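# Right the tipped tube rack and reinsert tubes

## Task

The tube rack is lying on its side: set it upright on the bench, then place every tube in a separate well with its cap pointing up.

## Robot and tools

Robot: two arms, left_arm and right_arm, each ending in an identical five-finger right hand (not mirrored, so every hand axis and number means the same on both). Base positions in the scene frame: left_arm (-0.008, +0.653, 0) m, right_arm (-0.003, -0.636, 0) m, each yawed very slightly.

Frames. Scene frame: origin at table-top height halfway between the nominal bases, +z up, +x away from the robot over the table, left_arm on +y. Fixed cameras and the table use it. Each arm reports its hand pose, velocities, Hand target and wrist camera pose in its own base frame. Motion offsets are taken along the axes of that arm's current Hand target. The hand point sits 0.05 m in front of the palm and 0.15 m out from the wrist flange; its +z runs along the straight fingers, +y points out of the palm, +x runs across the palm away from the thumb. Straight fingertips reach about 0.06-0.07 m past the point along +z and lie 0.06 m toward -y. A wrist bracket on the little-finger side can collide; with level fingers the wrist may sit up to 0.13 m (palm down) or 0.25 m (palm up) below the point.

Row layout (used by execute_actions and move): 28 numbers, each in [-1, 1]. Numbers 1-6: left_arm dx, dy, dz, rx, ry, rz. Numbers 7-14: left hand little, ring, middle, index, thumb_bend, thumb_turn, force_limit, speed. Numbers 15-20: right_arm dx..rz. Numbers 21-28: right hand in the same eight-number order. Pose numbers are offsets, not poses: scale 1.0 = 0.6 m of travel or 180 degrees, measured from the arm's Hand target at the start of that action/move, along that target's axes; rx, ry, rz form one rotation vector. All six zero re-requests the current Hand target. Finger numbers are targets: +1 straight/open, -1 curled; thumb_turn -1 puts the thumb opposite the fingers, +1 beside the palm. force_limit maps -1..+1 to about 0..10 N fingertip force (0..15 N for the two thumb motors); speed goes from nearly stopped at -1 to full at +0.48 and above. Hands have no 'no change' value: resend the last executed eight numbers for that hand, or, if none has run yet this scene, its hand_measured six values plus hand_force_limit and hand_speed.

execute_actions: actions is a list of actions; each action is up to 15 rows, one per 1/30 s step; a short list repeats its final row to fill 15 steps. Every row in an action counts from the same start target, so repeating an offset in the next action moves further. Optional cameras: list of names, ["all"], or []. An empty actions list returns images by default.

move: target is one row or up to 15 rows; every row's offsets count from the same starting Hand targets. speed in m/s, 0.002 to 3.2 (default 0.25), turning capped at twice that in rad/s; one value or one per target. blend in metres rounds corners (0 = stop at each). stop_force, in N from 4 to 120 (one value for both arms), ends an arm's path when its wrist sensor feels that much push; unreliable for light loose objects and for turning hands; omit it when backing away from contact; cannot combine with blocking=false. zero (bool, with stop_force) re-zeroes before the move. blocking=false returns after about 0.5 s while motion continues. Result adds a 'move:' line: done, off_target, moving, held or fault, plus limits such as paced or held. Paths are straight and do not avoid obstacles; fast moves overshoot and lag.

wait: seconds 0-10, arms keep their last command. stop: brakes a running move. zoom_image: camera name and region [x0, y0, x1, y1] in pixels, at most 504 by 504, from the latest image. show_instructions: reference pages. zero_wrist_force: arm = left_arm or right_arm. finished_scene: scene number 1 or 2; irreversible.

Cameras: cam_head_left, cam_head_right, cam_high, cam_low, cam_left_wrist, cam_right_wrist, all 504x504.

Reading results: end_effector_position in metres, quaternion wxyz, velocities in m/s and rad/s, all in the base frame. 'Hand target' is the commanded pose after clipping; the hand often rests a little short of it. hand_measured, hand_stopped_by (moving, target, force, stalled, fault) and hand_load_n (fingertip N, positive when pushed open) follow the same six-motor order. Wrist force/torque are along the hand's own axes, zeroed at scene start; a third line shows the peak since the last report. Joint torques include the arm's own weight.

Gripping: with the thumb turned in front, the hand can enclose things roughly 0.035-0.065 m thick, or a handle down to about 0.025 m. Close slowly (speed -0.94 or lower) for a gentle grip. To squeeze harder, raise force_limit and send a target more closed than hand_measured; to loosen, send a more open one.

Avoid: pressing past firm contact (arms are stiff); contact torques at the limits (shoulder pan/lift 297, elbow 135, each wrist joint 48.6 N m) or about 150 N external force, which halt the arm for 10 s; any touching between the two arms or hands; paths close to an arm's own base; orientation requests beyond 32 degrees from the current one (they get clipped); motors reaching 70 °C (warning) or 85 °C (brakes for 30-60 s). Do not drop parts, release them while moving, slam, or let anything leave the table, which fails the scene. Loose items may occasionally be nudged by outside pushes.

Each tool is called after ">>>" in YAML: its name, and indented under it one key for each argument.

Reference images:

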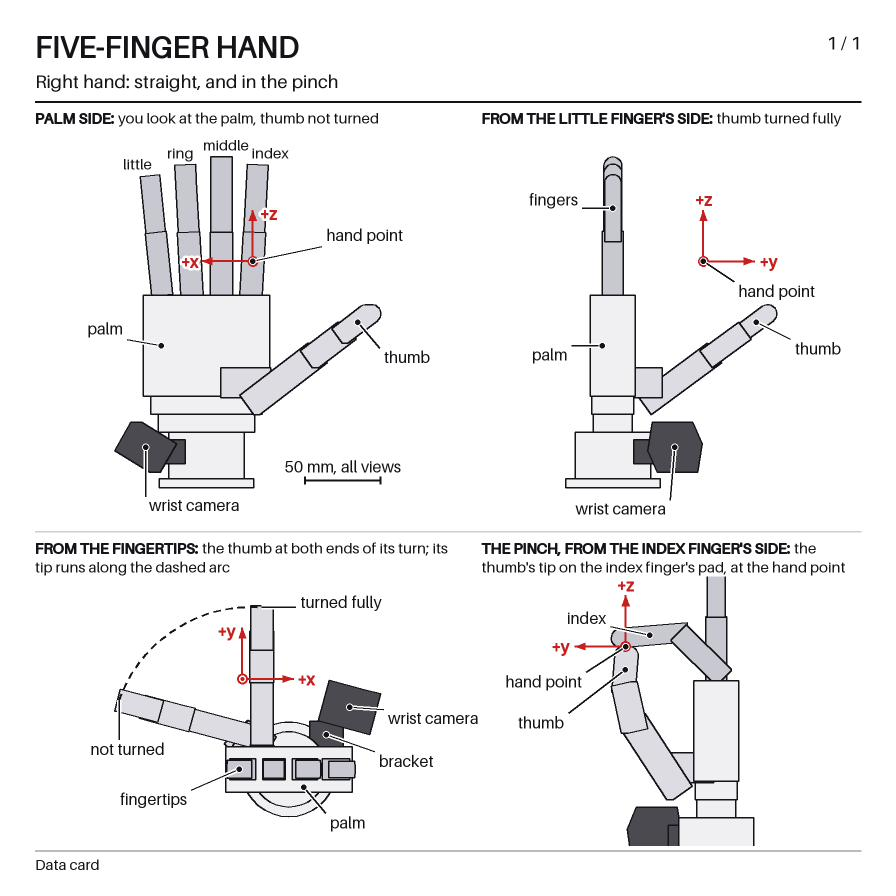

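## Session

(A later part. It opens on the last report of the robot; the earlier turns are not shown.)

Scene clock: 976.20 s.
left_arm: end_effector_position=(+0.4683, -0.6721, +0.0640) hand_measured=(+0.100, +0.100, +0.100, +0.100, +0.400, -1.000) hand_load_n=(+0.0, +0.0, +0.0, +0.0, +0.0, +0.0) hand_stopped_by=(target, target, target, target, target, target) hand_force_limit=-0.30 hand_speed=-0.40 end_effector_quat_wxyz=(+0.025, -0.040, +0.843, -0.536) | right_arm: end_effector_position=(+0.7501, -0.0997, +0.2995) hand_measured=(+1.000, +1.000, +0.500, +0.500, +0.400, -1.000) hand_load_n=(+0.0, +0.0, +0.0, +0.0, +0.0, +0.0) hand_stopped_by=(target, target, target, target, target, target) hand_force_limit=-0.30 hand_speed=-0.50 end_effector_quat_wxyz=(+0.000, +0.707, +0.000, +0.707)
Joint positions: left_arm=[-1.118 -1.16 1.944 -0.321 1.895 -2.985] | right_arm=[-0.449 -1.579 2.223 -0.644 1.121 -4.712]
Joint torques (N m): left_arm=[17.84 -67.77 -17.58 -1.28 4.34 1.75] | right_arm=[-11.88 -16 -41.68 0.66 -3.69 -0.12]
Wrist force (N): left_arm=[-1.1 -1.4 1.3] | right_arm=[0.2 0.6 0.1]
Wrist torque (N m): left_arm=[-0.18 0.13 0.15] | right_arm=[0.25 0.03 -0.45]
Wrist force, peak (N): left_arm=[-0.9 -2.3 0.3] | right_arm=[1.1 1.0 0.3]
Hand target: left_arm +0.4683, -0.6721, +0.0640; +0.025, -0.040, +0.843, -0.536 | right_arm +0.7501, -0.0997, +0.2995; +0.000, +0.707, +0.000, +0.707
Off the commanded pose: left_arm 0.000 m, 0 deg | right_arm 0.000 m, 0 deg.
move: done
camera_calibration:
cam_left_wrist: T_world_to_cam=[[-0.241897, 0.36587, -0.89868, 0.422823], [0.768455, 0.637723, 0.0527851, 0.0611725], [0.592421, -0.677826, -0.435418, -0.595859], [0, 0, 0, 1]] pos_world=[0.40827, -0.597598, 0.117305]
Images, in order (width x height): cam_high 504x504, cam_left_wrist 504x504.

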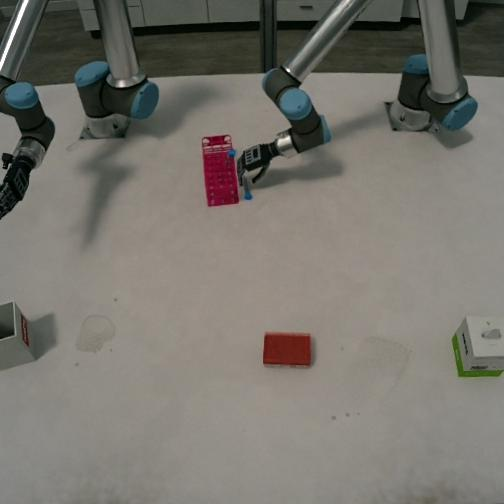

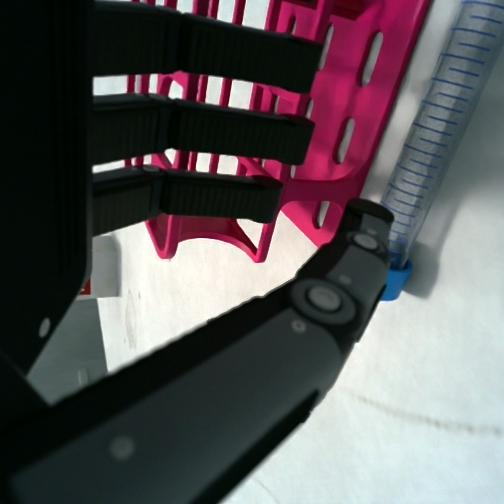

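>>> move:
  target:
    - [0,0.0567,0.0283,0,-0.0302,-0.0141,0.05,0.05,0.05,0.05,0.4,-1,-0.3,-0.4,0,0,0,0,0,0,1,1,0.5,0.5,0.4,-1,-0.3,-0.5]
    - [0,0.0717,0.0358,0,-0.0302,-0.0141,0.05,0.05,0.05,0.05,0.4,-1,-0.3,-0.4,0,0,0,0,0,0,1,1,0.5,0.5,0.4,-1,-0.3,-0.5]
  speed: [0.05,0.02]
  cameras: ["cam_high","cam_left_wrist"]

>>> zoom_image:
  camera: "cam_left_wrist"
  region: [204, 50, 504, 350]

>>> zoom_image:
  camera: "cam_high"
  region: [200, 110, 300, 220]

Scene clock: 992.97 s.
left_arm: end_effector_position=(+0.4685, -0.6736, +0.0161) hand_measured=(+0.050, +0.050, +0.050, +0.050, +0.400, -1.000) hand_load_n=(+0.0, +0.0, -12.5, +0.0, +0.0, +0.0) hand_stopped_by=(target, target, target, target, target, target) hand_force_limit=-0.30 hand_speed=-0.40 end_effector_quat_wxyz=(+0.053, -0.084, +0.839, -0.534) | right_arm: end_effector_position=(+0.7501, -0.0997, +0.2995) hand_measured=(+1.000, +1.000, +0.500, +0.500, +0.400, -1.000) hand_load_n=(+0.0, +0.0, +0.0, +0.0, +0.0, +0.5) hand_stopped_by=(target, target, target, target, target, target) hand_force_limit=-0.30 hand_speed=-0.50 end_effector_quat_wxyz=(+0.000, +0.707, +0.000, +0.707)
Joint positions: left_arm=[-1.157 -1.112 1.985 -0.427 1.765 -3.05] | right_arm=[-0.449 -1.579 2.223 -0.644 1.121 -4.712]
Joint torques (N m): left_arm=[17.3 -40.12 7.27 8.89 -0.67 2.14] | right_arm=[-10.68 -16.57 -41.74 0.4 -3.65 -0.58]
Wrist force (N): left_arm=[2.4 -47.1 -27.2] | right_arm=[0.6 0.8 -0.2]
Wrist torque (N m): left_arm=[0.71 0.86 -0.84] | right_arm=[0.30 0.00 -0.43]
Wrist force, peak (N): left_arm=[2.4 -47.1 -27.2] | right_arm=[0.8 1.3 0.0]
Hand target: left_arm +0.4684, -0.6734, +0.0160; +0.053, -0.084, +0.840, -0.534 | right_arm +0.7501, -0.0997, +0.2995; +0.000, +0.707, +0.000, +0.707
Off the commanded pose: left_arm 0.000 m, 0 deg | right_arm 0.000 m, 0 deg.
move: done
camera_calibration:
cam_left_wrist: T_world_to_cam=[[-0.278554, 0.338263, -0.89888, 0.378912], [0.697615, 0.714532, 0.0527059, 0.149394], [0.660107, -0.612391, -0.435013, -0.605535], [0, 0, 0, 1]] pos_world=[0.401046, -0.605743, 0.0693073]
Images, in order (width x height): cam_high 504x504, cam_left_wrist 504x504.

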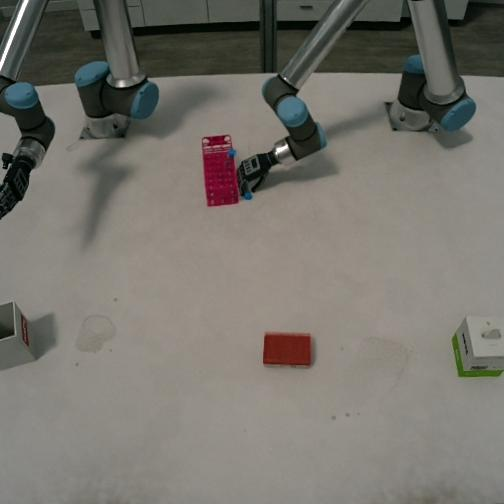

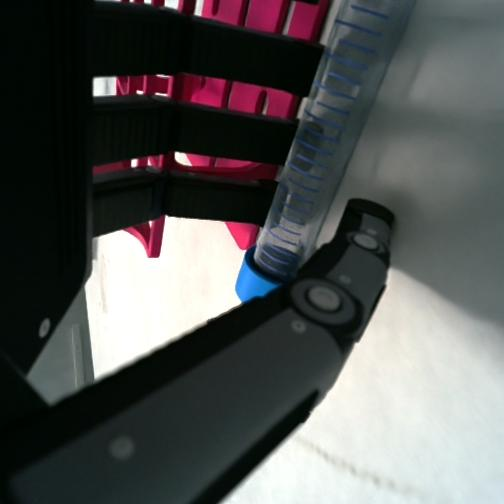

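Scaled by 1.680 from the camera's 504x504 image, which has a finer 720x720 frame.

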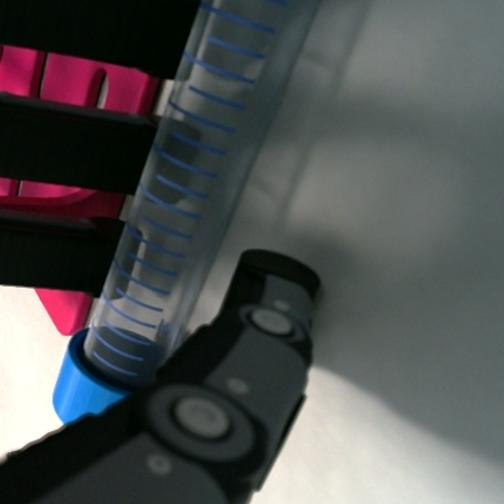

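Scaled by 4.582 from the camera's 504x504 image, which has a finer 720x720 frame.

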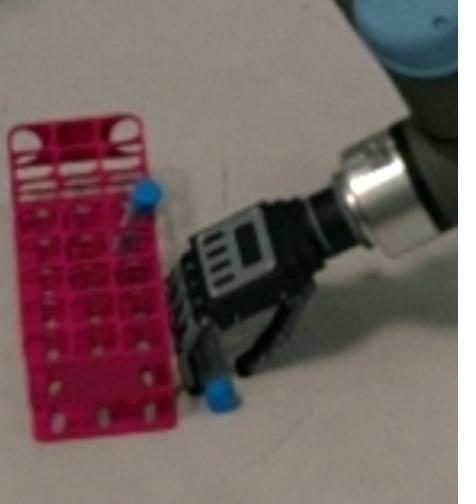

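>>> move:
  target:
    - [0,-0.0106,-0.0049,0,0,0,0.05,0.05,0.05,0.05,0.4,-1,-0.3,-0.4,0,0,0,0,0,0,1,1,0.5,0.5,0.4,-1,-0.3,-0.5]
  speed: [0.05]
  cameras: ["cam_left_wrist"]

Scene clock: 996.00 s.
left_arm: end_effector_position=(+0.4684, -0.6734, +0.0230) hand_measured=(+0.050, +0.050, +0.050, +0.050, +0.400, -1.000) hand_load_n=(+0.0, +0.0, +0.0, +0.5, +0.0, +0.0) hand_stopped_by=(target, target, target, target, target, target) hand_force_limit=-0.30 hand_speed=-0.40 end_effector_quat_wxyz=(+0.053, -0.084, +0.840, -0.534) | right_arm: end_effector_position=(+0.7501, -0.0997, +0.2995) hand_measured=(+1.000, +1.000, +0.500, +0.500, +0.400, -1.000) hand_load_n=(+0.0, +0.0, +0.0, +0.0, +0.0, +0.0) hand_stopped_by=(target, target, target, target, target, target) hand_force_limit=-0.30 hand_speed=-0.50 end_effector_quat_wxyz=(+0.000, +0.707, +0.000, +0.707)
Joint positions: left_arm=[-1.157 -1.121 1.983 -0.415 1.765 -3.05] | right_arm=[-0.449 -1.579 2.223 -0.644 1.121 -4.712]
Joint torques (N m): left_arm=[18.36 -51.88 -44.09 -1.15 1.21 0.44] | right_arm=[-10.78 -16.16 -41.54 0.47 -3.69 -0.75]
Wrist force (N): left_arm=[-0.2 -1.2 0.1] | right_arm=[0.3 0.7 0.1]
Wrist torque (N m): left_arm=[-0.04 0.05 0.20] | right_arm=[0.28 0.03 -0.44]
Wrist force, peak (N): left_arm=[2.2 -50.9 -28.4] | right_arm=[1.3 1.3 0.2]
Hand target: left_arm +0.4684, -0.6734, +0.0230; +0.053, -0.084, +0.840, -0.534 | right_arm +0.7501, -0.0997, +0.2995; +0.000, +0.707, +0.000, +0.707
Off the commanded pose: left_arm 0.000 m, 0 deg | right_arm 0.000 m, 0 deg.
move: done
camera_calibration:
cam_left_wrist: T_world_to_cam=[[-0.278777, 0.338746, -0.898629, 0.385469], [0.697549, 0.714576, 0.0529689, 0.148983], [0.660082, -0.612072, -0.435499, -0.60206], [0, 0, 0, 1]] pos_world=[0.400945, -0.60554, 0.0763051]
Images, in order (width x height): cam_left_wrist 504x504.

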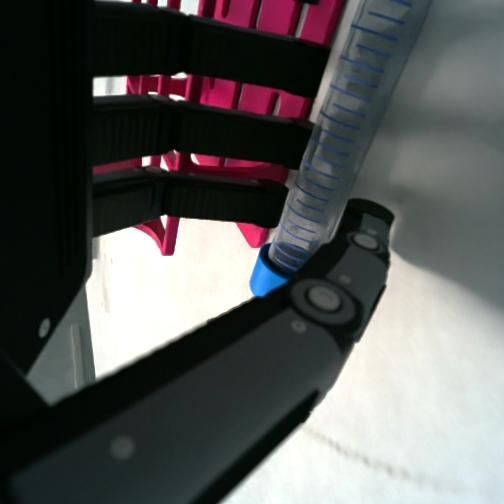

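>>> move:
  target:
    - [0,-0.0102,0.0099,0.0556,0,0,0.05,0.05,0.05,0.05,0.4,-1,-0.3,-0.4,0,0,0,0,0,0,1,1,0.5,0.5,0.4,-1,-0.3,-0.5]
  speed: [0.05]
  cameras: []

>>> move:
  target:
    - [0,0.0145,0.0039,0,0,0,0.05,0.05,0.05,0.05,0.4,-1,-0.3,-0.4,0,0,0,0,0,0,1,1,0.5,0.5,0.4,-1,-0.3,-0.5]
  speed: [0.02]
  stop_force: 4
  cameras: ["cam_left_wrist"]

>>> zoom_image:
  camera: "cam_left_wrist"
  region: [204, 50, 504, 350]

Scene clock: 1013.70 s.
left_arm: end_effector_position=(+0.4699, -0.6810, +0.0257) hand_measured=(+0.050, +0.050, +0.050, +0.050, +0.400, -1.000) hand_load_n=(-0.5, +0.0, +0.0, +0.0, +0.0, +0.0) hand_stopped_by=(target, target, target, target, target, target) hand_force_limit=-0.30 hand_speed=-0.40 end_effector_quat_wxyz=(+0.060, -0.079, +0.790, -0.605) | right_arm: end_effector_position=(+0.7501, -0.0997, +0.2995) hand_measured=(+1.000, +1.000, +0.500, +0.500, +0.400, -1.000) hand_load_n=(+0.0, +0.0, +0.0, +0.0, +0.0, +0.0) hand_stopped_by=(target, target, target, target, target, target) hand_force_limit=-0.30 hand_speed=-0.50 end_effector_quat_wxyz=(+0.000, +0.707, +0.000, +0.707)
Joint positions: left_arm=[-1.15 -1.119 2.064 -0.675 1.785 -3.084] | right_arm=[-0.449 -1.579 2.223 -0.644 1.121 -4.712]
Joint torques (N m): left_arm=[13.73 -57 -43.7 0.89 1.03 1.74] | right_arm=[-10.47 -17.22 -41.65 0.32 -3.63 -0.79]
Wrist force (N): left_arm=[-0.2 -1.6 0.0] | right_arm=[0.4 0.4 -0.1]
Wrist torque (N m): left_arm=[-0.07 0.06 0.18] | right_arm=[0.24 0.03 -0.45]
Wrist force, peak (N): left_arm=[-0.1 -2.2 0.7] | right_arm=[0.7 1.2 -0.2]
Hand target: left_arm +0.4700, -0.6812, +0.0260; +0.060, -0.079, +0.790, -0.605 | right_arm +0.7501, -0.0997, +0.2995; +0.000, +0.707, +0.000, +0.707
Off the commanded pose: left_arm 0.000 m, 0 deg | right_arm 0.000 m, 0 deg.
move: done
No camera images: "cameras" was empty.

Scene clock: 1015.43 s.
left_arm: end_effector_position=(+0.4700, -0.6813, +0.0192) hand_measured=(+0.050, +0.050, +0.050, +0.050, +0.400, -1.000) hand_load_n=(+0.0, +0.0, +0.0, +0.0, -1.0, -0.5) hand_stopped_by=(target, target, target, target, target, target) hand_force_limit=-0.30 hand_speed=-0.40 end_effector_quat_wxyz=(+0.060, -0.079, +0.790, -0.605) | right_arm: end_effector_position=(+0.7501, -0.0997, +0.2995) hand_measured=(+1.000, +1.000, +0.500, +0.500, +0.400, -1.000) hand_load_n=(+0.0, +0.0, +0.0, +0.0, +0.0, +0.5) hand_stopped_by=(target, target, target, target, target, target) hand_force_limit=-0.30 hand_speed=-0.50 end_effector_quat_wxyz=(+0.000, +0.707, +0.000, +0.707)
Joint positions: left_arm=[-1.15 -1.109 2.065 -0.687 1.785 -3.084] | right_arm=[-0.449 -1.579 2.223 -0.644 1.121 -4.712]
Joint torques (N m): left_arm=[8.32 -79.47 -42.45 -0.96 0.7 1.97] | right_arm=[-11.06 -16.73 -41.8 0.22 -3.8 -0.56]
Wrist force (N): left_arm=[0.4 -3.5 -1.0] | right_arm=[0.6 0.7 0.3]
Wrist torque (N m): left_arm=[-0.19 0.06 0.14] | right_arm=[0.27 -0.02 -0.43]
Wrist force, peak (N): left_arm=[-0.8 -14.4 -14.1] | right_arm=[1.1 0.9 0.2]
Hand target: left_arm +0.4700, -0.6813, +0.0192; +0.060, -0.079, +0.790, -0.605 (not the last commanded pose) | right_arm +0.7501, -0.0997, +0.2995; +0.000, +0.707, +0.000, +0.707
Off the commanded pose: left_arm 0.002 m, 0 deg | right_arm 0.000 m, 0 deg.
move: contact (left_arm)
camera_calibration:
cam_left_wrist: T_world_to_cam=[[-0.24671, 0.179745, -0.952274, 0.262831], [0.697449, 0.715176, -0.0456992, 0.156022], [0.672829, -0.675437, -0.301804, -0.661354], [0, 0, 0, 1]] pos_world=[0.401004, -0.605528, 0.0578177]
Images, in order (width x height): cam_left_wrist 504x504.

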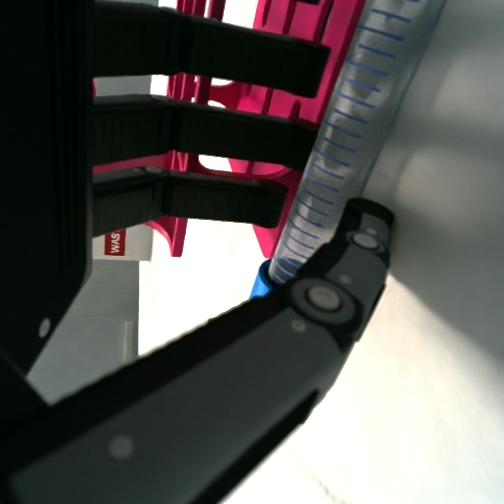

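Scaled by 1.680 from the camera's 504x504 image, which has a finer 720x720 frame.

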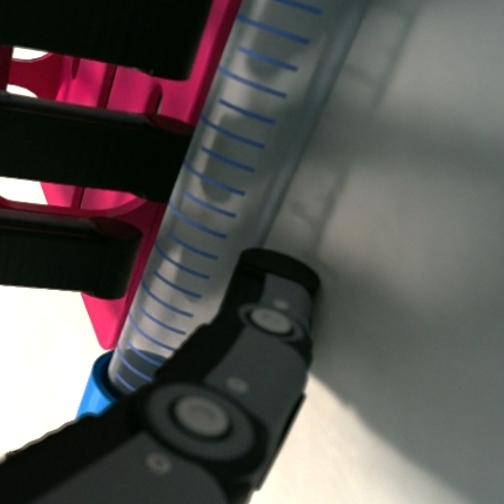

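>>> move:
  target:
    - [0,0,0,0,0,0,0.05,0.05,0.05,0.05,0.2,-1,-0.3,-0.6,0,0,0,0,0,0,1,1,0.5,0.5,0.4,-1,-0.3,-0.5]
  speed: [0.05]
  cameras: []

>>> move:
  target:
    - [0,0.0092,0.0025,0,0,0,0.05,0.05,0.05,0.05,0.2,-1,-0.3,-0.6,0,0,0,0,0,0,1,1,0.5,0.5,0.4,-1,-0.3,-0.5]
  speed: [0.01]
  stop_force: 4
  cameras: ["cam_left_wrist"]

Scene clock: 1032.63 s.
left_arm: end_effector_position=(+0.4700, -0.6813, +0.0192) hand_measured=(+0.050, +0.050, +0.050, +0.050, +0.200, -1.000) hand_load_n=(+0.0, +0.0, +0.0, +0.0, +0.0, +0.0) hand_stopped_by=(target, target, target, target, target, target) hand_force_limit=-0.30 hand_speed=-0.60 end_effector_quat_wxyz=(+0.060, -0.079, +0.790, -0.605) | right_arm: end_effector_position=(+0.7501, -0.0997, +0.2995) hand_measured=(+1.000, +1.000, +0.500, +0.500, +0.400, -1.000) hand_load_n=(+0.0, +0.0, +0.0, -0.5, +0.0, +0.0) hand_stopped_by=(target, target, target, target, target, target) hand_force_limit=-0.30 hand_speed=-0.50 end_effector_quat_wxyz=(+0.000, +0.707, +0.000, +0.707)
Joint positions: left_arm=[-1.15 -1.109 2.065 -0.687 1.785 -3.084] | right_arm=[-0.449 -1.579 2.223 -0.644 1.121 -4.712]
Joint torques (N m): left_arm=[6.19 -80.11 -42.9 -1.84 3.29 1.55] | right_arm=[-10.67 -17.37 -42 0.17 -3.62 -0.72]
Wrist force (N): left_arm=[-0.1 -1.7 0.1] | right_arm=[0.5 0.7 0.0]
Wrist torque (N m): left_arm=[-0.11 0.05 0.19] | right_arm=[0.28 0.00 -0.44]
Wrist force, peak (N): left_arm=[0.8 -3.5 -0.9] | right_arm=[0.3 1.2 -0.7]
Hand target: left_arm +0.4700, -0.6813, +0.0192; +0.060, -0.079, +0.790, -0.605 | right_arm +0.7501, -0.0997, +0.2995; +0.000, +0.707, +0.000, +0.707
Off the commanded pose: left_arm 0.000 m, 0 deg | right_arm 0.000 m, 0 deg.
move: done
No camera images: "cameras" was empty.

Scene clock: 1034.27 s.
left_arm: end_effector_position=(+0.4700, -0.6812, +0.0139) hand_measured=(+0.050, +0.050, +0.050, +0.050, +0.200, -1.000) hand_load_n=(+0.0, +0.0, -0.5, +0.0, +0.0, +0.0) hand_stopped_by=(target, target, target, target, target, target) hand_force_limit=-0.30 hand_speed=-0.60 end_effector_quat_wxyz=(+0.060, -0.079, +0.790, -0.605) | right_arm: end_effector_position=(+0.7501, -0.0997, +0.2995) hand_measured=(+1.000, +1.000, +0.500, +0.500, +0.400, -1.000) hand_load_n=(+0.0, +0.0, +0.0, +0.0, +0.0, +0.0) hand_stopped_by=(target, target, target, target, target, target) hand_force_limit=-0.30 hand_speed=-0.50 end_effector_quat_wxyz=(+0.000, +0.707, +0.000, +0.707)
Joint positions: left_arm=[-1.15 -1.101 2.067 -0.697 1.785 -3.084] | right_arm=[-0.449 -1.579 2.223 -0.644 1.121 -4.712]
Joint torques (N m): left_arm=[3.85 -79.55 -33.79 1.4 2.98 1.33] | right_arm=[-11.71 -17.5 -41.37 0.08 -3.49 -0.81]
Wrist force (N): left_arm=[0.1 -5.5 -1.8] | right_arm=[0.5 0.0 0.2]
Wrist torque (N m): left_arm=[-0.05 0.09 0.11] | right_arm=[0.17 0.00 -0.46]
Wrist force, peak (N): left_arm=[0.6 -11.4 -5.1] | right_arm=[0.4 1.2 0.3]
Hand target: left_arm +0.4701, -0.6813, +0.0140; +0.060, -0.079, +0.790, -0.605 | right_arm +0.7501, -0.0997, +0.2995; +0.000, +0.707, +0.000, +0.707
Off the commanded pose: left_arm 0.000 m, 0 deg | right_arm 0.000 m, 0 deg.
move: contact (left_arm)
camera_calibration:
cam_left_wrist: T_world_to_cam=[[-0.24671, 0.179745, -0.952274, 0.257784], [0.697449, 0.715176, -0.0456992, 0.15578], [0.672829, -0.675437, -0.301804, -0.662954], [0, 0, 0, 1]] pos_world=[0.401004, -0.605528, 0.0525177]
Images, in order (width x height): cam_left_wrist 504x504.

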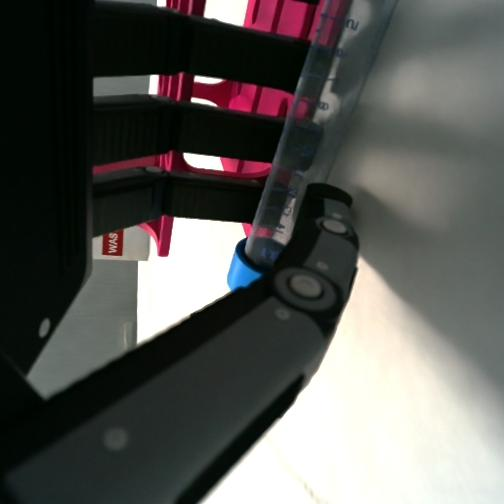

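>>> move:
  target:
    - [0,0,0,0,0,0,0.05,-0.3,-0.3,-0.3,0.18,-1,-0.4,-0.87,0,0,0,0,0,0,1,1,0.5,0.5,0.4,-1,-0.3,-0.5]
  speed: [0.05]
  cameras: ["cam_left_wrist"]

Scene clock: 1037.37 s.
left_arm: end_effector_position=(+0.4701, -0.6813, +0.0140) hand_measured=(+0.050, -0.032, +0.040, -0.032, +0.182, -1.000) hand_load_n=(+0.0, +3.0, +3.5, +7.5, +4.5, +0.5) hand_stopped_by=(target, force, force, force, force, target) hand_force_limit=-0.40 hand_speed=-0.87 end_effector_quat_wxyz=(+0.060, -0.079, +0.790, -0.605) | right_arm: end_effector_position=(+0.7501, -0.0997, +0.2995) hand_measured=(+1.000, +1.000, +0.500, +0.500, +0.400, -1.000) hand_load_n=(+0.0, +0.0, +0.0, +0.0, +0.0, +0.0) hand_stopped_by=(target, target, target, target, target, target) hand_force_limit=-0.30 hand_speed=-0.50 end_effector_quat_wxyz=(+0.000, +0.707, +0.000, +0.707)
Joint positions: left_arm=[-1.15 -1.101 2.067 -0.697 1.785 -3.084] | right_arm=[-0.449 -1.579 2.223 -0.644 1.121 -4.712]
Joint torques (N m): left_arm=[2.61 -70.52 -33.39 -1.45 3.51 1.4] | right_arm=[-10.16 -17.94 -41.97 -0.06 -3.58 -0.51]
Wrist force (N): left_arm=[0.2 -7.6 1.0] | right_arm=[0.7 0.8 0.1]
Wrist torque (N m): left_arm=[-0.05 0.06 0.05] | right_arm=[0.28 -0.03 -0.41]
Wrist force, peak (N): left_arm=[0.1 -8.4 1.0] | right_arm=[1.3 0.5 -0.2]
Hand target: left_arm +0.4701, -0.6813, +0.0140; +0.060, -0.079, +0.790, -0.605 | right_arm +0.7501, -0.0997, +0.2995; +0.000, +0.707, +0.000, +0.707
Off the commanded pose: left_arm 0.000 m, 0 deg | right_arm 0.000 m, 0 deg.
move: done
camera_calibration:
cam_left_wrist: T_world_to_cam=[[-0.246711, 0.179613, -0.952299, 0.257819], [0.697428, 0.715191, -0.0457898, 0.155878], [0.672851, -0.675456, -0.301713, -0.663016], [0, 0, 0, 1]] pos_world=[0.401004, -0.605629, 0.0526181]
Images, in order (width x height): cam_left_wrist 504x504.

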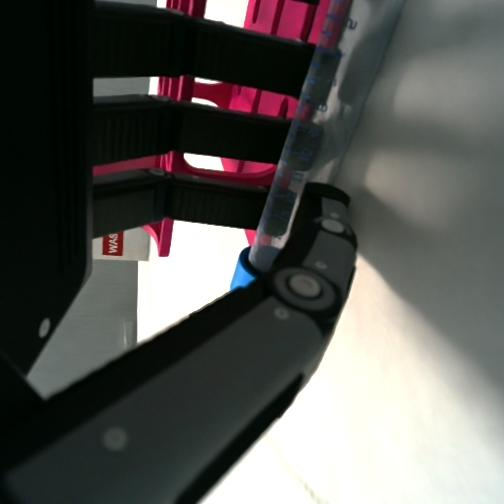

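>>> move:
  target:
    - [-0.0066,-0.0882,-0.0573,0,0,0,0.05,-0.3,-0.3,-0.3,0.18,-1,-0.4,-0.87,0,0,0,0,0,0,1,1,0.5,0.5,0.4,-1,-0.3,-0.5]
  speed: [0.05]
  cameras: ["cam_left_wrist","cam_head_left","cam_high","cam_low"]

>>> zoom_image:
  camera: "cam_low"
  region: [310, 250, 450, 370]

>>> zoom_image:
  camera: "cam_high"
  region: [200, 110, 300, 220]

Scene clock: 1045.50 s.
left_arm: end_effector_position=(+0.4702, -0.6613, +0.0741) hand_measured=(+0.050, -0.032, +0.040, -0.032, +0.182, -1.000) hand_load_n=(+0.0, +3.0, +0.0, +7.0, +6.0, +0.5) hand_stopped_by=(target, force, force, force, force, target) hand_force_limit=-0.40 hand_speed=-0.87 end_effector_quat_wxyz=(+0.060, -0.079, +0.790, -0.605) end_effector_velocity=(+0.001, +0.000, -0.003) end_effector_angular_velocity=(-0.002, -0.001, +0.001) | right_arm: end_effector_position=(+0.7501, -0.0997, +0.2995) hand_measured=(+1.000, +1.000, +0.500, +0.500, +0.400, -1.000) hand_load_n=(+0.0, +0.0, +0.0, +0.0, +0.0, +0.0) hand_stopped_by=(target, target, target, target, target, target) hand_force_limit=-0.30 hand_speed=-0.50 end_effector_quat_wxyz=(+0.000, +0.707, +0.000, +0.707)
Joint positions: left_arm=[-1.135 -1.207 2.076 -0.599 1.799 -3.079] | right_arm=[-0.449 -1.579 2.223 -0.644 1.121 -4.712]
Joint velocities: left_arm=[0.002 0.005 0 -0.007 0.001 0] | right_arm=[within noise]
Joint torques (N m): left_arm=[-3.32 -42.64 -17.93 -2.91 1.18 1.98] | right_arm=[-9.14 -18.38 -41.86 -0.04 -3.71 -0.87]
Wrist force (N): left_arm=[0.1 -2.1 0.2] | right_arm=[0.4 0.0 -0.3]
Wrist torque (N m): left_arm=[-0.19 0.01 0.01] | right_arm=[0.19 0.03 -0.47]
Wrist force, peak (N): left_arm=[0.2 -8.2 0.5] | right_arm=[0.6 1.7 0.3]
Hand target: left_arm +0.4701, -0.6614, +0.0740; +0.060, -0.079, +0.790, -0.605 | right_arm +0.7501, -0.0997, +0.2995; +0.000, +0.707, +0.000, +0.707
Off the commanded pose: left_arm 0.000 m, 0 deg | right_arm 0.000 m, 0 deg.
move: done
camera_calibration:
cam_left_wrist: T_world_to_cam=[[-0.246711, 0.179613, -0.952299, 0.311485], [0.697428, 0.715191, -0.0457898, 0.144256], [0.672851, -0.675456, -0.301713, -0.631442], [0, 0, 0, 1]] pos_world=[0.401104, -0.585629, 0.112718]
Images, in order (width x height): cam_head_left 504x504, cam_high 504x504, cam_low 504x504, cam_left_wrist 504x504.

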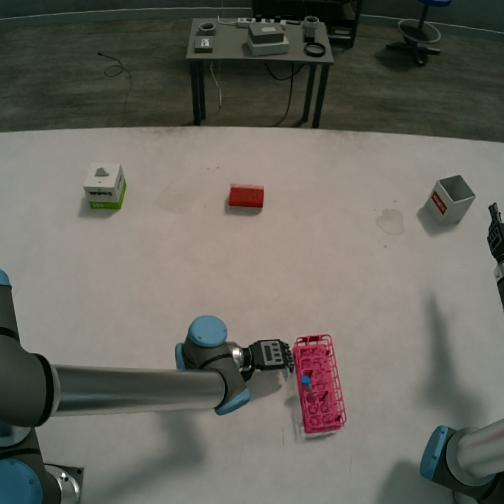

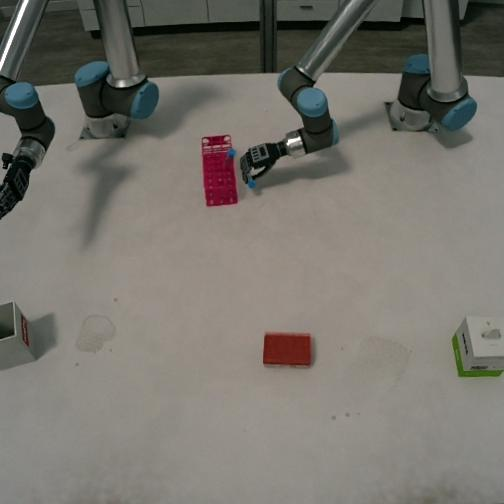

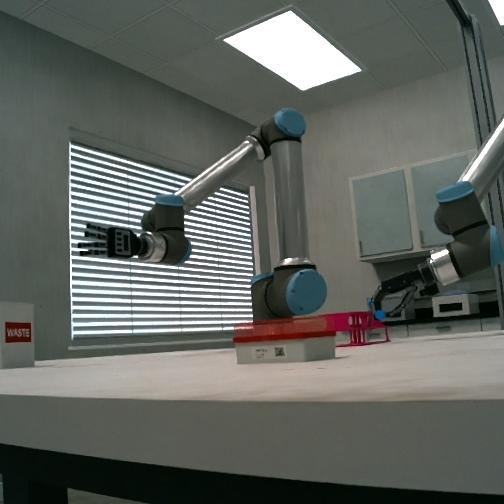

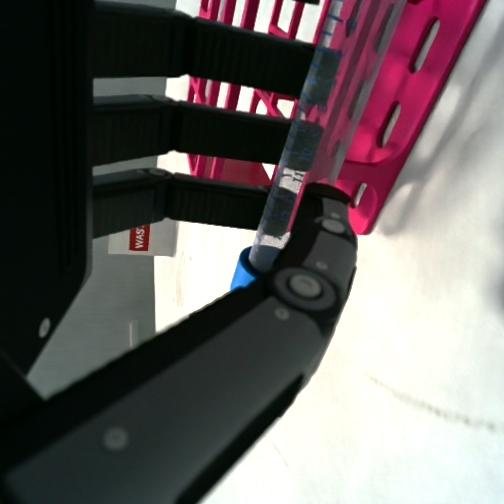

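Scaled by 3.600 from the camera's 504x504 image, which has a finer 720x720 frame.

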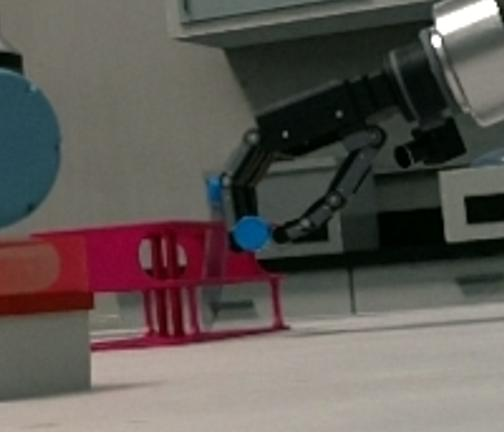

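Scaled by 4.582 from the camera's 504x504 image, which has a finer 720x720 frame.

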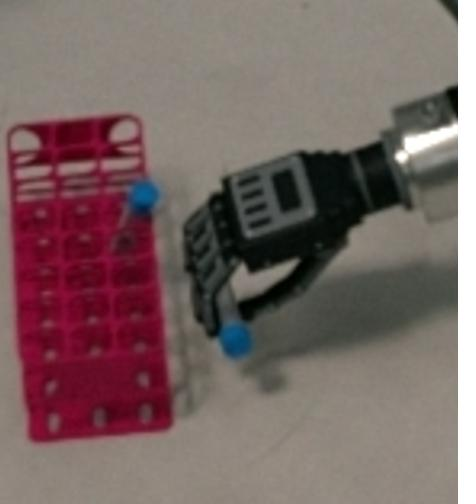

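>>> move:
  target:
    - [0.062,-0.2203,-0.1803,0.092,-0.0399,0.5009,0.05,-0.3,-0.3,-0.3,0.18,-1,-0.4,-0.87,0,0,0,0,0,0,1,1,0.5,0.5,0.4,-1,-0.3,-0.5]
  speed: [0.2]
  cameras: ["cam_left_wrist","cam_head_left","cam_high","cam_low"]

>>> zoom_image:
  camera: "cam_low"
  region: [310, 200, 450, 360]

>>> zoom_image:
  camera: "cam_high"
  region: [200, 70, 320, 210]

Scene clock: 1074.17 s.
left_arm: end_effector_position=(+0.4199, -0.5998, +0.2297) hand_measured=(+0.050, -0.032, +0.040, -0.032, +0.182, -1.000) hand_load_n=(+0.0, +3.0, +0.0, +6.5, +6.0, +0.0) hand_stopped_by=(target, force, force, force, force, target) hand_force_limit=-0.40 hand_speed=-0.87 end_effector_quat_wxyz=(+0.523, +0.476, +0.523, -0.476) | right_arm: end_effector_position=(+0.7501, -0.0997, +0.2995) hand_measured=(+1.000, +1.000, +0.500, +0.500, +0.400, -1.000) hand_load_n=(+0.0, +0.0, +0.0, +0.0, +0.0, +0.0) hand_stopped_by=(target, target, target, target, target, target) hand_force_limit=-0.30 hand_speed=-0.50 end_effector_quat_wxyz=(+0.000, +0.707, +0.000, +0.707)
Joint positions: left_arm=[-1.166 -1.388 2.338 -0.951 1.881 -1.571] | right_arm=[-0.449 -1.579 2.223 -0.644 1.121 -4.712]
Joint torques (N m): left_arm=[-23.41 -26.78 -39.52 0.43 -2.96 2.29] | right_arm=[-10.09 -19.9 -41.83 -0.49 -3.54 -0.67]
Wrist force (N): left_arm=[-1.4 -0.1 0.5] | right_arm=[0.5 0.8 0.2]
Wrist torque (N m): left_arm=[0.17 0.18 0.30] | right_arm=[0.28 -0.01 -0.43]
Wrist force, peak (N): left_arm=[-0.5 -2.2 0.7] | right_arm=[0.8 1.4 0.6]
Hand target: left_arm +0.4198, -0.6000, +0.2297; +0.523, +0.476, +0.523, -0.476 | right_arm +0.7501, -0.0997, +0.2995; +0.000, +0.707, +0.000, +0.707
Off the commanded pose: left_arm 0.000 m, 0 deg | right_arm 0.000 m, 0 deg.
move: done
camera_calibration:
cam_left_wrist: T_world_to_cam=[[0.976607, 0.062031, -0.205892, -0.319434], [0.138992, 0.548488, 0.824525, 0.0769718], [0.164076, -0.833854, 0.527035, -0.58086], [0, 0, 0, 1]] pos_world=[0.396567, -0.506756, 0.1769]
Images, in order (width x height): cam_head_left 504x504, cam_high 504x504, cam_low 504x504, cam_left_wrist 504x504.

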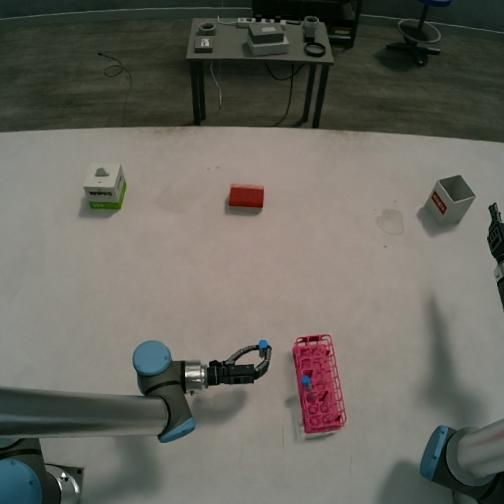

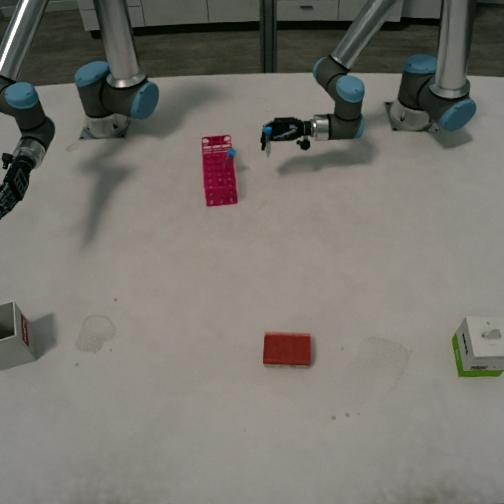

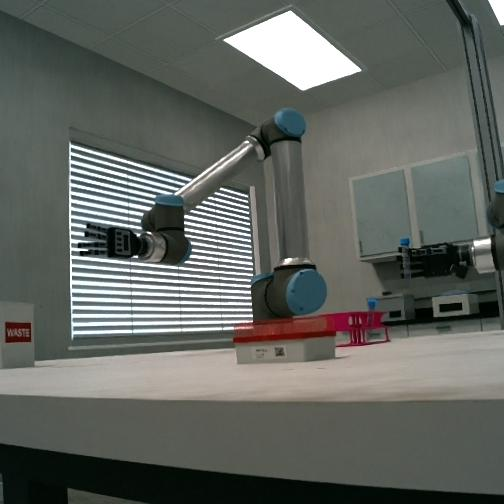

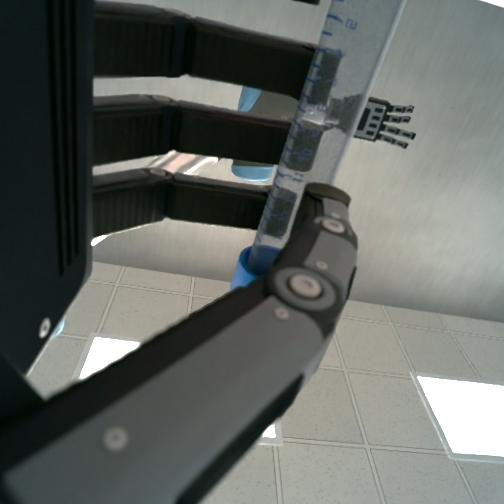

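Scaled by 3.150 from the camera's 504x504 image, which has a finer 720x720 frame.

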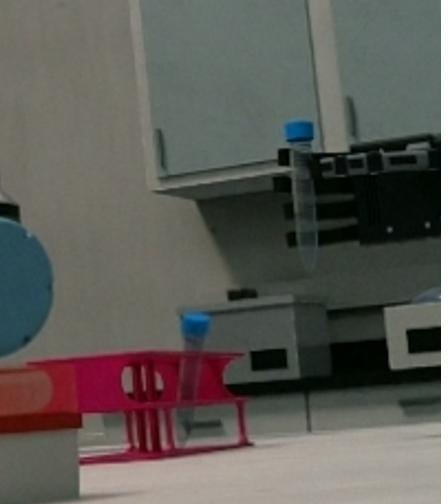

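Scaled by 3.600 from the camera's 504x504 image, which has a finer 720x720 frame.

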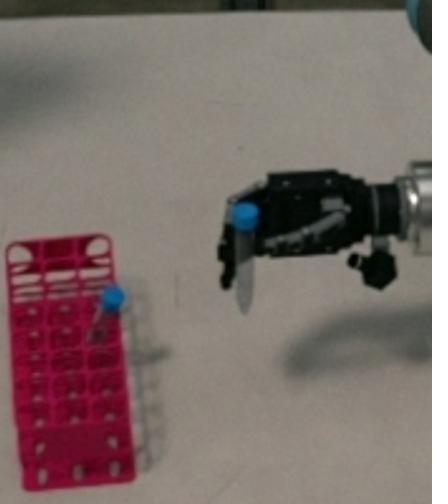

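>>> move:
  target:
    - [0,0,0,0,0,0,0.05,-0.3,-0.45,-0.3,0.18,-1,-0.4,-0.87,0,0,0,0,0,0,1,1,0.5,0.5,0.4,-1,-0.3,-0.5]
  speed: [0.2]
  cameras: []

>>> move:
  target:
    - [0,0,0,0,0,0,1,1,-0.45,-0.3,0.18,-1,-0.4,-0.6,0,0,0,0,0,0,1,1,0.5,0.5,0.4,-1,-0.3,-0.5]
  speed: [0.2]
  cameras: ["cam_left_wrist"]

Scene clock: 1085.50 s.
left_arm: end_effector_position=(+0.4198, -0.6000, +0.2297) hand_measured=(+0.050, -0.032, -0.030, -0.032, +0.182, -1.000) hand_load_n=(+0.0, +2.0, +3.0, +6.5, +7.0, +0.5) hand_stopped_by=(target, force, force, force, force, target) hand_force_limit=-0.40 hand_speed=-0.87 end_effector_quat_wxyz=(+0.523, +0.476, +0.523, -0.476) | right_arm: end_effector_position=(+0.7501, -0.0997, +0.2995) hand_measured=(+1.000, +1.000, +0.500, +0.500, +0.400, -1.000) hand_load_n=(+0.0, +0.0, +0.0, +0.0, +0.0, +0.0) hand_stopped_by=(target, target, target, target, target, target) hand_force_limit=-0.30 hand_speed=-0.50 end_effector_quat_wxyz=(+0.000, +0.707, +0.000, +0.707)
Joint positions: left_arm=[-1.167 -1.388 2.338 -0.951 1.881 -1.571] | right_arm=[-0.449 -1.579 2.223 -0.644 1.121 -4.712]
Joint torques (N m): left_arm=[-18.74 -24.7 -45.23 0.3 -3.09 1.9] | right_arm=[-10.16 -19.87 -42.2 -0.41 -3.51 -0.65]
Wrist force (N): left_arm=[-1.5 -0.1 0.5] | right_arm=[0.5 1.0 0.7]
Wrist torque (N m): left_arm=[0.15 0.20 0.29] | right_arm=[0.27 -0.01 -0.43]
Wrist force, peak (N): left_arm=[-1.8 -0.4 0.4] | right_arm=[0.7 1.3 0.1]
Hand target: left_arm +0.4198, -0.6000, +0.2297; +0.523, +0.476, +0.523, -0.476 | right_arm +0.7501, -0.0997, +0.2995; +0.000, +0.707, +0.000, +0.707
Off the commanded pose: left_arm 0.000 m, 0 deg | right_arm 0.000 m, 0 deg.
move: done
No camera images: "cameras" was empty.

Scene clock: 1086.70 s.
left_arm: end_effector_position=(+0.4198, -0.6000, +0.2297) hand_measured=(+1.000, +1.000, -0.030, -0.032, +0.182, -1.000) hand_load_n=(+0.0, +0.0, +5.0, +5.5, +5.5, -1.0) hand_stopped_by=(target, target, force, force, force, target) hand_force_limit=-0.40 hand_speed=-0.60 end_effector_quat_wxyz=(+0.523, +0.476, +0.523, -0.476) | right_arm: end_effector_position=(+0.7501, -0.0997, +0.2995) hand_measured=(+1.000, +1.000, +0.500, +0.500, +0.400, -1.000) hand_load_n=(+0.0, +0.0, +0.0, +0.0, +0.0, +0.5) hand_stopped_by=(target, target, target, target, target, target) hand_force_limit=-0.30 hand_speed=-0.50 end_effector_quat_wxyz=(+0.000, +0.707, +0.000, +0.707)
Joint positions: left_arm=[-1.167 -1.388 2.338 -0.951 1.881 -1.571] | right_arm=[-0.449 -1.579 2.223 -0.644 1.121 -4.712]
Joint torques (N m): left_arm=[-18.67 -26.37 -42.57 -0.12 -2.32 1.69] | right_arm=[-9.94 -19.94 -41.63 -0.35 -3.54 -0.72]
Wrist force (N): left_arm=[-1.1 0.0 0.4] | right_arm=[0.9 0.8 0.4]
Wrist torque (N m): left_arm=[0.18 0.14 0.32] | right_arm=[0.26 -0.06 -0.41]
Wrist force, peak (N): left_arm=[-1.6 0.0 0.4] | right_arm=[0.9 1.2 -0.1]
Hand target: left_arm +0.4198, -0.6000, +0.2297; +0.523, +0.476, +0.523, -0.476 | right_arm +0.7501, -0.0997, +0.2995; +0.000, +0.707, +0.000, +0.707
Off the commanded pose: left_arm 0.000 m, 0 deg | right_arm 0.000 m, 0 deg.
move: done
camera_calibration:
cam_left_wrist: T_world_to_cam=[[0.976653, 0.0619268, -0.205703, -0.319525], [0.138894, 0.548458, 0.824562, 0.0770983], [0.163882, -0.833882, 0.527052, -0.580968], [0, 0, 0, 1]] pos_world=[0.396566, -0.506956, 0.1769]
Images, in order (width x height): cam_left_wrist 504x504.

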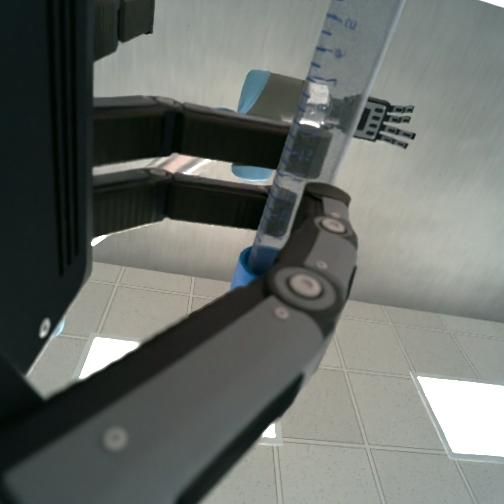

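>>> move:
  target:
    - [-0.0333,-0.318,0.0703,0,0,0.028,1,1,-0.45,-0.3,0.18,-1,-0.4,-0.6,0,0,0,0,0,0,1,1,0.5,0.5,0.4,-1,-0.3,-0.5]
    - [0.025,-0.3325,0.223,0,0,0.028,1,1,-0.45,-0.3,0.18,-1,-0.4,-0.6,0,0,0,0,0,0,1,1,0.5,0.5,0.4,-1,-0.3,-0.5]
  speed: [0.2,0.12]
  cameras: ["cam_left_wrist","cam_head_left","cam_head_right","cam_high","cam_low"]

>>> zoom_image:
  camera: "cam_low"
  region: [330, 220, 430, 360]

>>> zoom_image:
  camera: "cam_high"
  region: [190, 90, 270, 170]

>>> zoom_image:
  camera: "cam_head_left"
  region: [270, 330, 370, 450]

Scene clock: 1095.67 s.
left_arm: end_effector_position=(+0.2339, -0.7520, +0.2149) hand_measured=(+1.000, +1.000, -0.030, -0.032, +0.182, -1.000) hand_load_n=(+0.0, +0.0, +5.0, +5.5, +6.0, -1.0) hand_stopped_by=(target, target, force, force, force, target) hand_force_limit=-0.40 hand_speed=-0.60 end_effector_quat_wxyz=(+0.544, +0.498, +0.501, -0.453) | right_arm: end_effector_position=(+0.7501, -0.0997, +0.2995) hand_measured=(+1.000, +1.000, +0.500, +0.500, +0.400, -1.000) hand_load_n=(+0.0, +0.0, +0.0, +0.0, +0.0, +0.0) hand_stopped_by=(target, target, target, target, target, target) hand_force_limit=-0.30 hand_speed=-0.50 end_effector_quat_wxyz=(+0.000, +0.707, +0.000, +0.707)
Joint positions: left_arm=[-1.617 -1.302 2.276 -0.976 1.431 -1.482] | right_arm=[-0.449 -1.579 2.223 -0.644 1.121 -4.712]
Joint torques (N m): left_arm=[3.62 -34.04 -19.86 0.09 1.04 -1.6] | right_arm=[-9.83 -20.52 -41.87 -0.6 -3.49 -0.61]
Wrist force (N): left_arm=[-1.3 0.1 0.9] | right_arm=[0.8 0.7 0.4]
Wrist torque (N m): left_arm=[0.17 0.20 0.24] | right_arm=[0.24 -0.06 -0.42]
Wrist force, peak (N): left_arm=[-1.9 -2.2 1.4] | right_arm=[0.4 1.3 -0.2]
Hand target: left_arm +0.2338, -0.7520, +0.2148; +0.544, +0.498, +0.501, -0.453 | right_arm +0.7501, -0.0997, +0.2995; +0.000, +0.707, +0.000, +0.707
Off the commanded pose: left_arm 0.000 m, 0 deg | right_arm 0.000 m, 0 deg.
move: done
camera_calibration:
cam_left_wrist: T_world_to_cam=[[0.990869, 0.0633728, -0.11901, -0.152441], [0.0659929, 0.541757, 0.83794, 0.207651], [0.117577, -0.838142, 0.532628, -0.662949], [0, 0, 0, 1]] pos_world=[0.215293, -0.658481, 0.160964]
Images, in order (width x height): cam_head_left 504x504, cam_head_right 504x504, cam_high 504x504, cam_low 504x504, cam_left_wrist 504x504.

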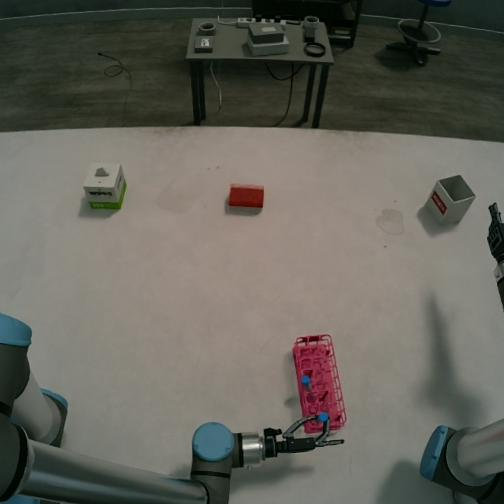

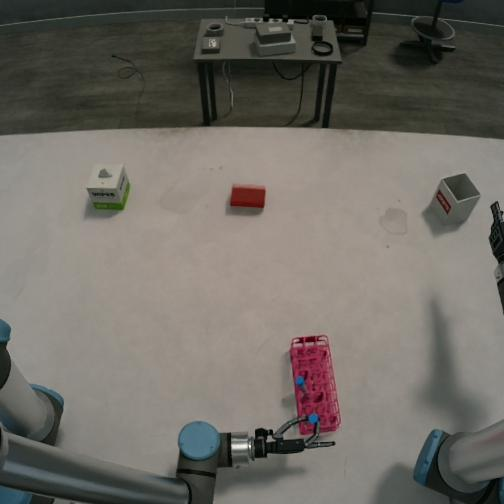

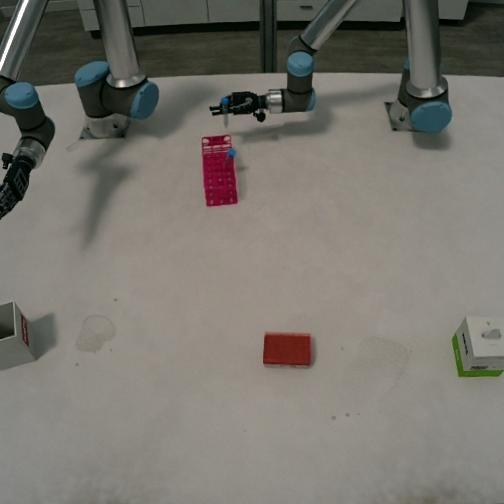

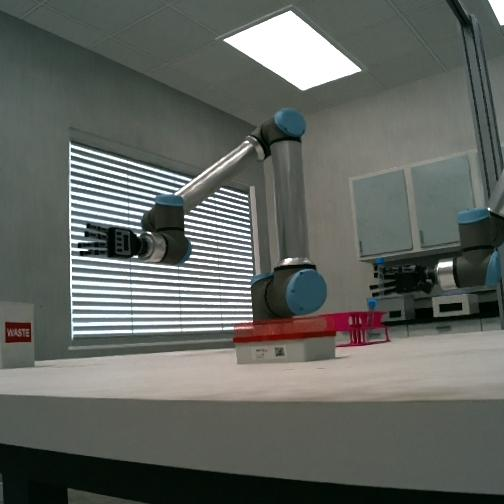

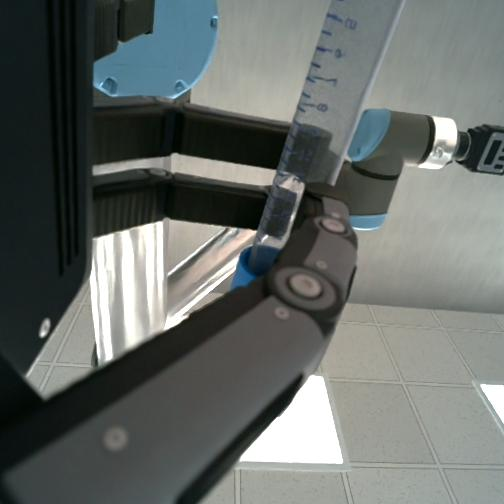

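Scaled by 3.600 from the camera's 504x504 image, which has a finer 720x720 frame.

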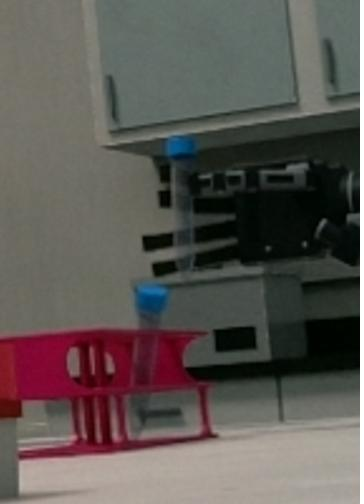

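Scaled by 6.300 from the camera's 504x504 image, which has a finer 720x720 frame.

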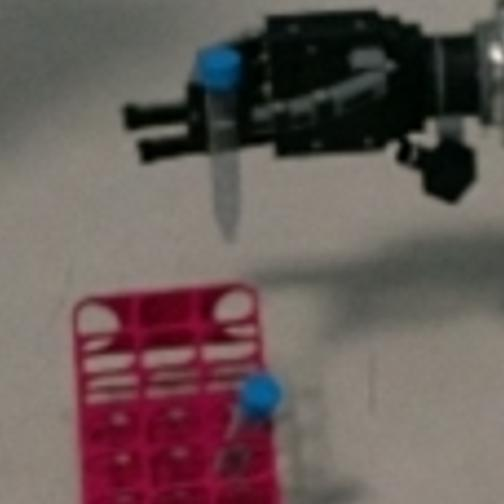

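Scaled by 4.200 from the camera's 504x504 image, which has a finer 720x720 frame.

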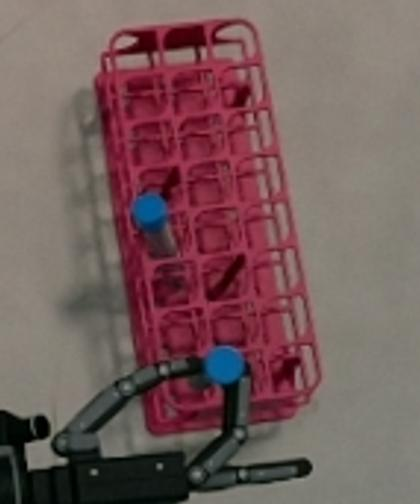

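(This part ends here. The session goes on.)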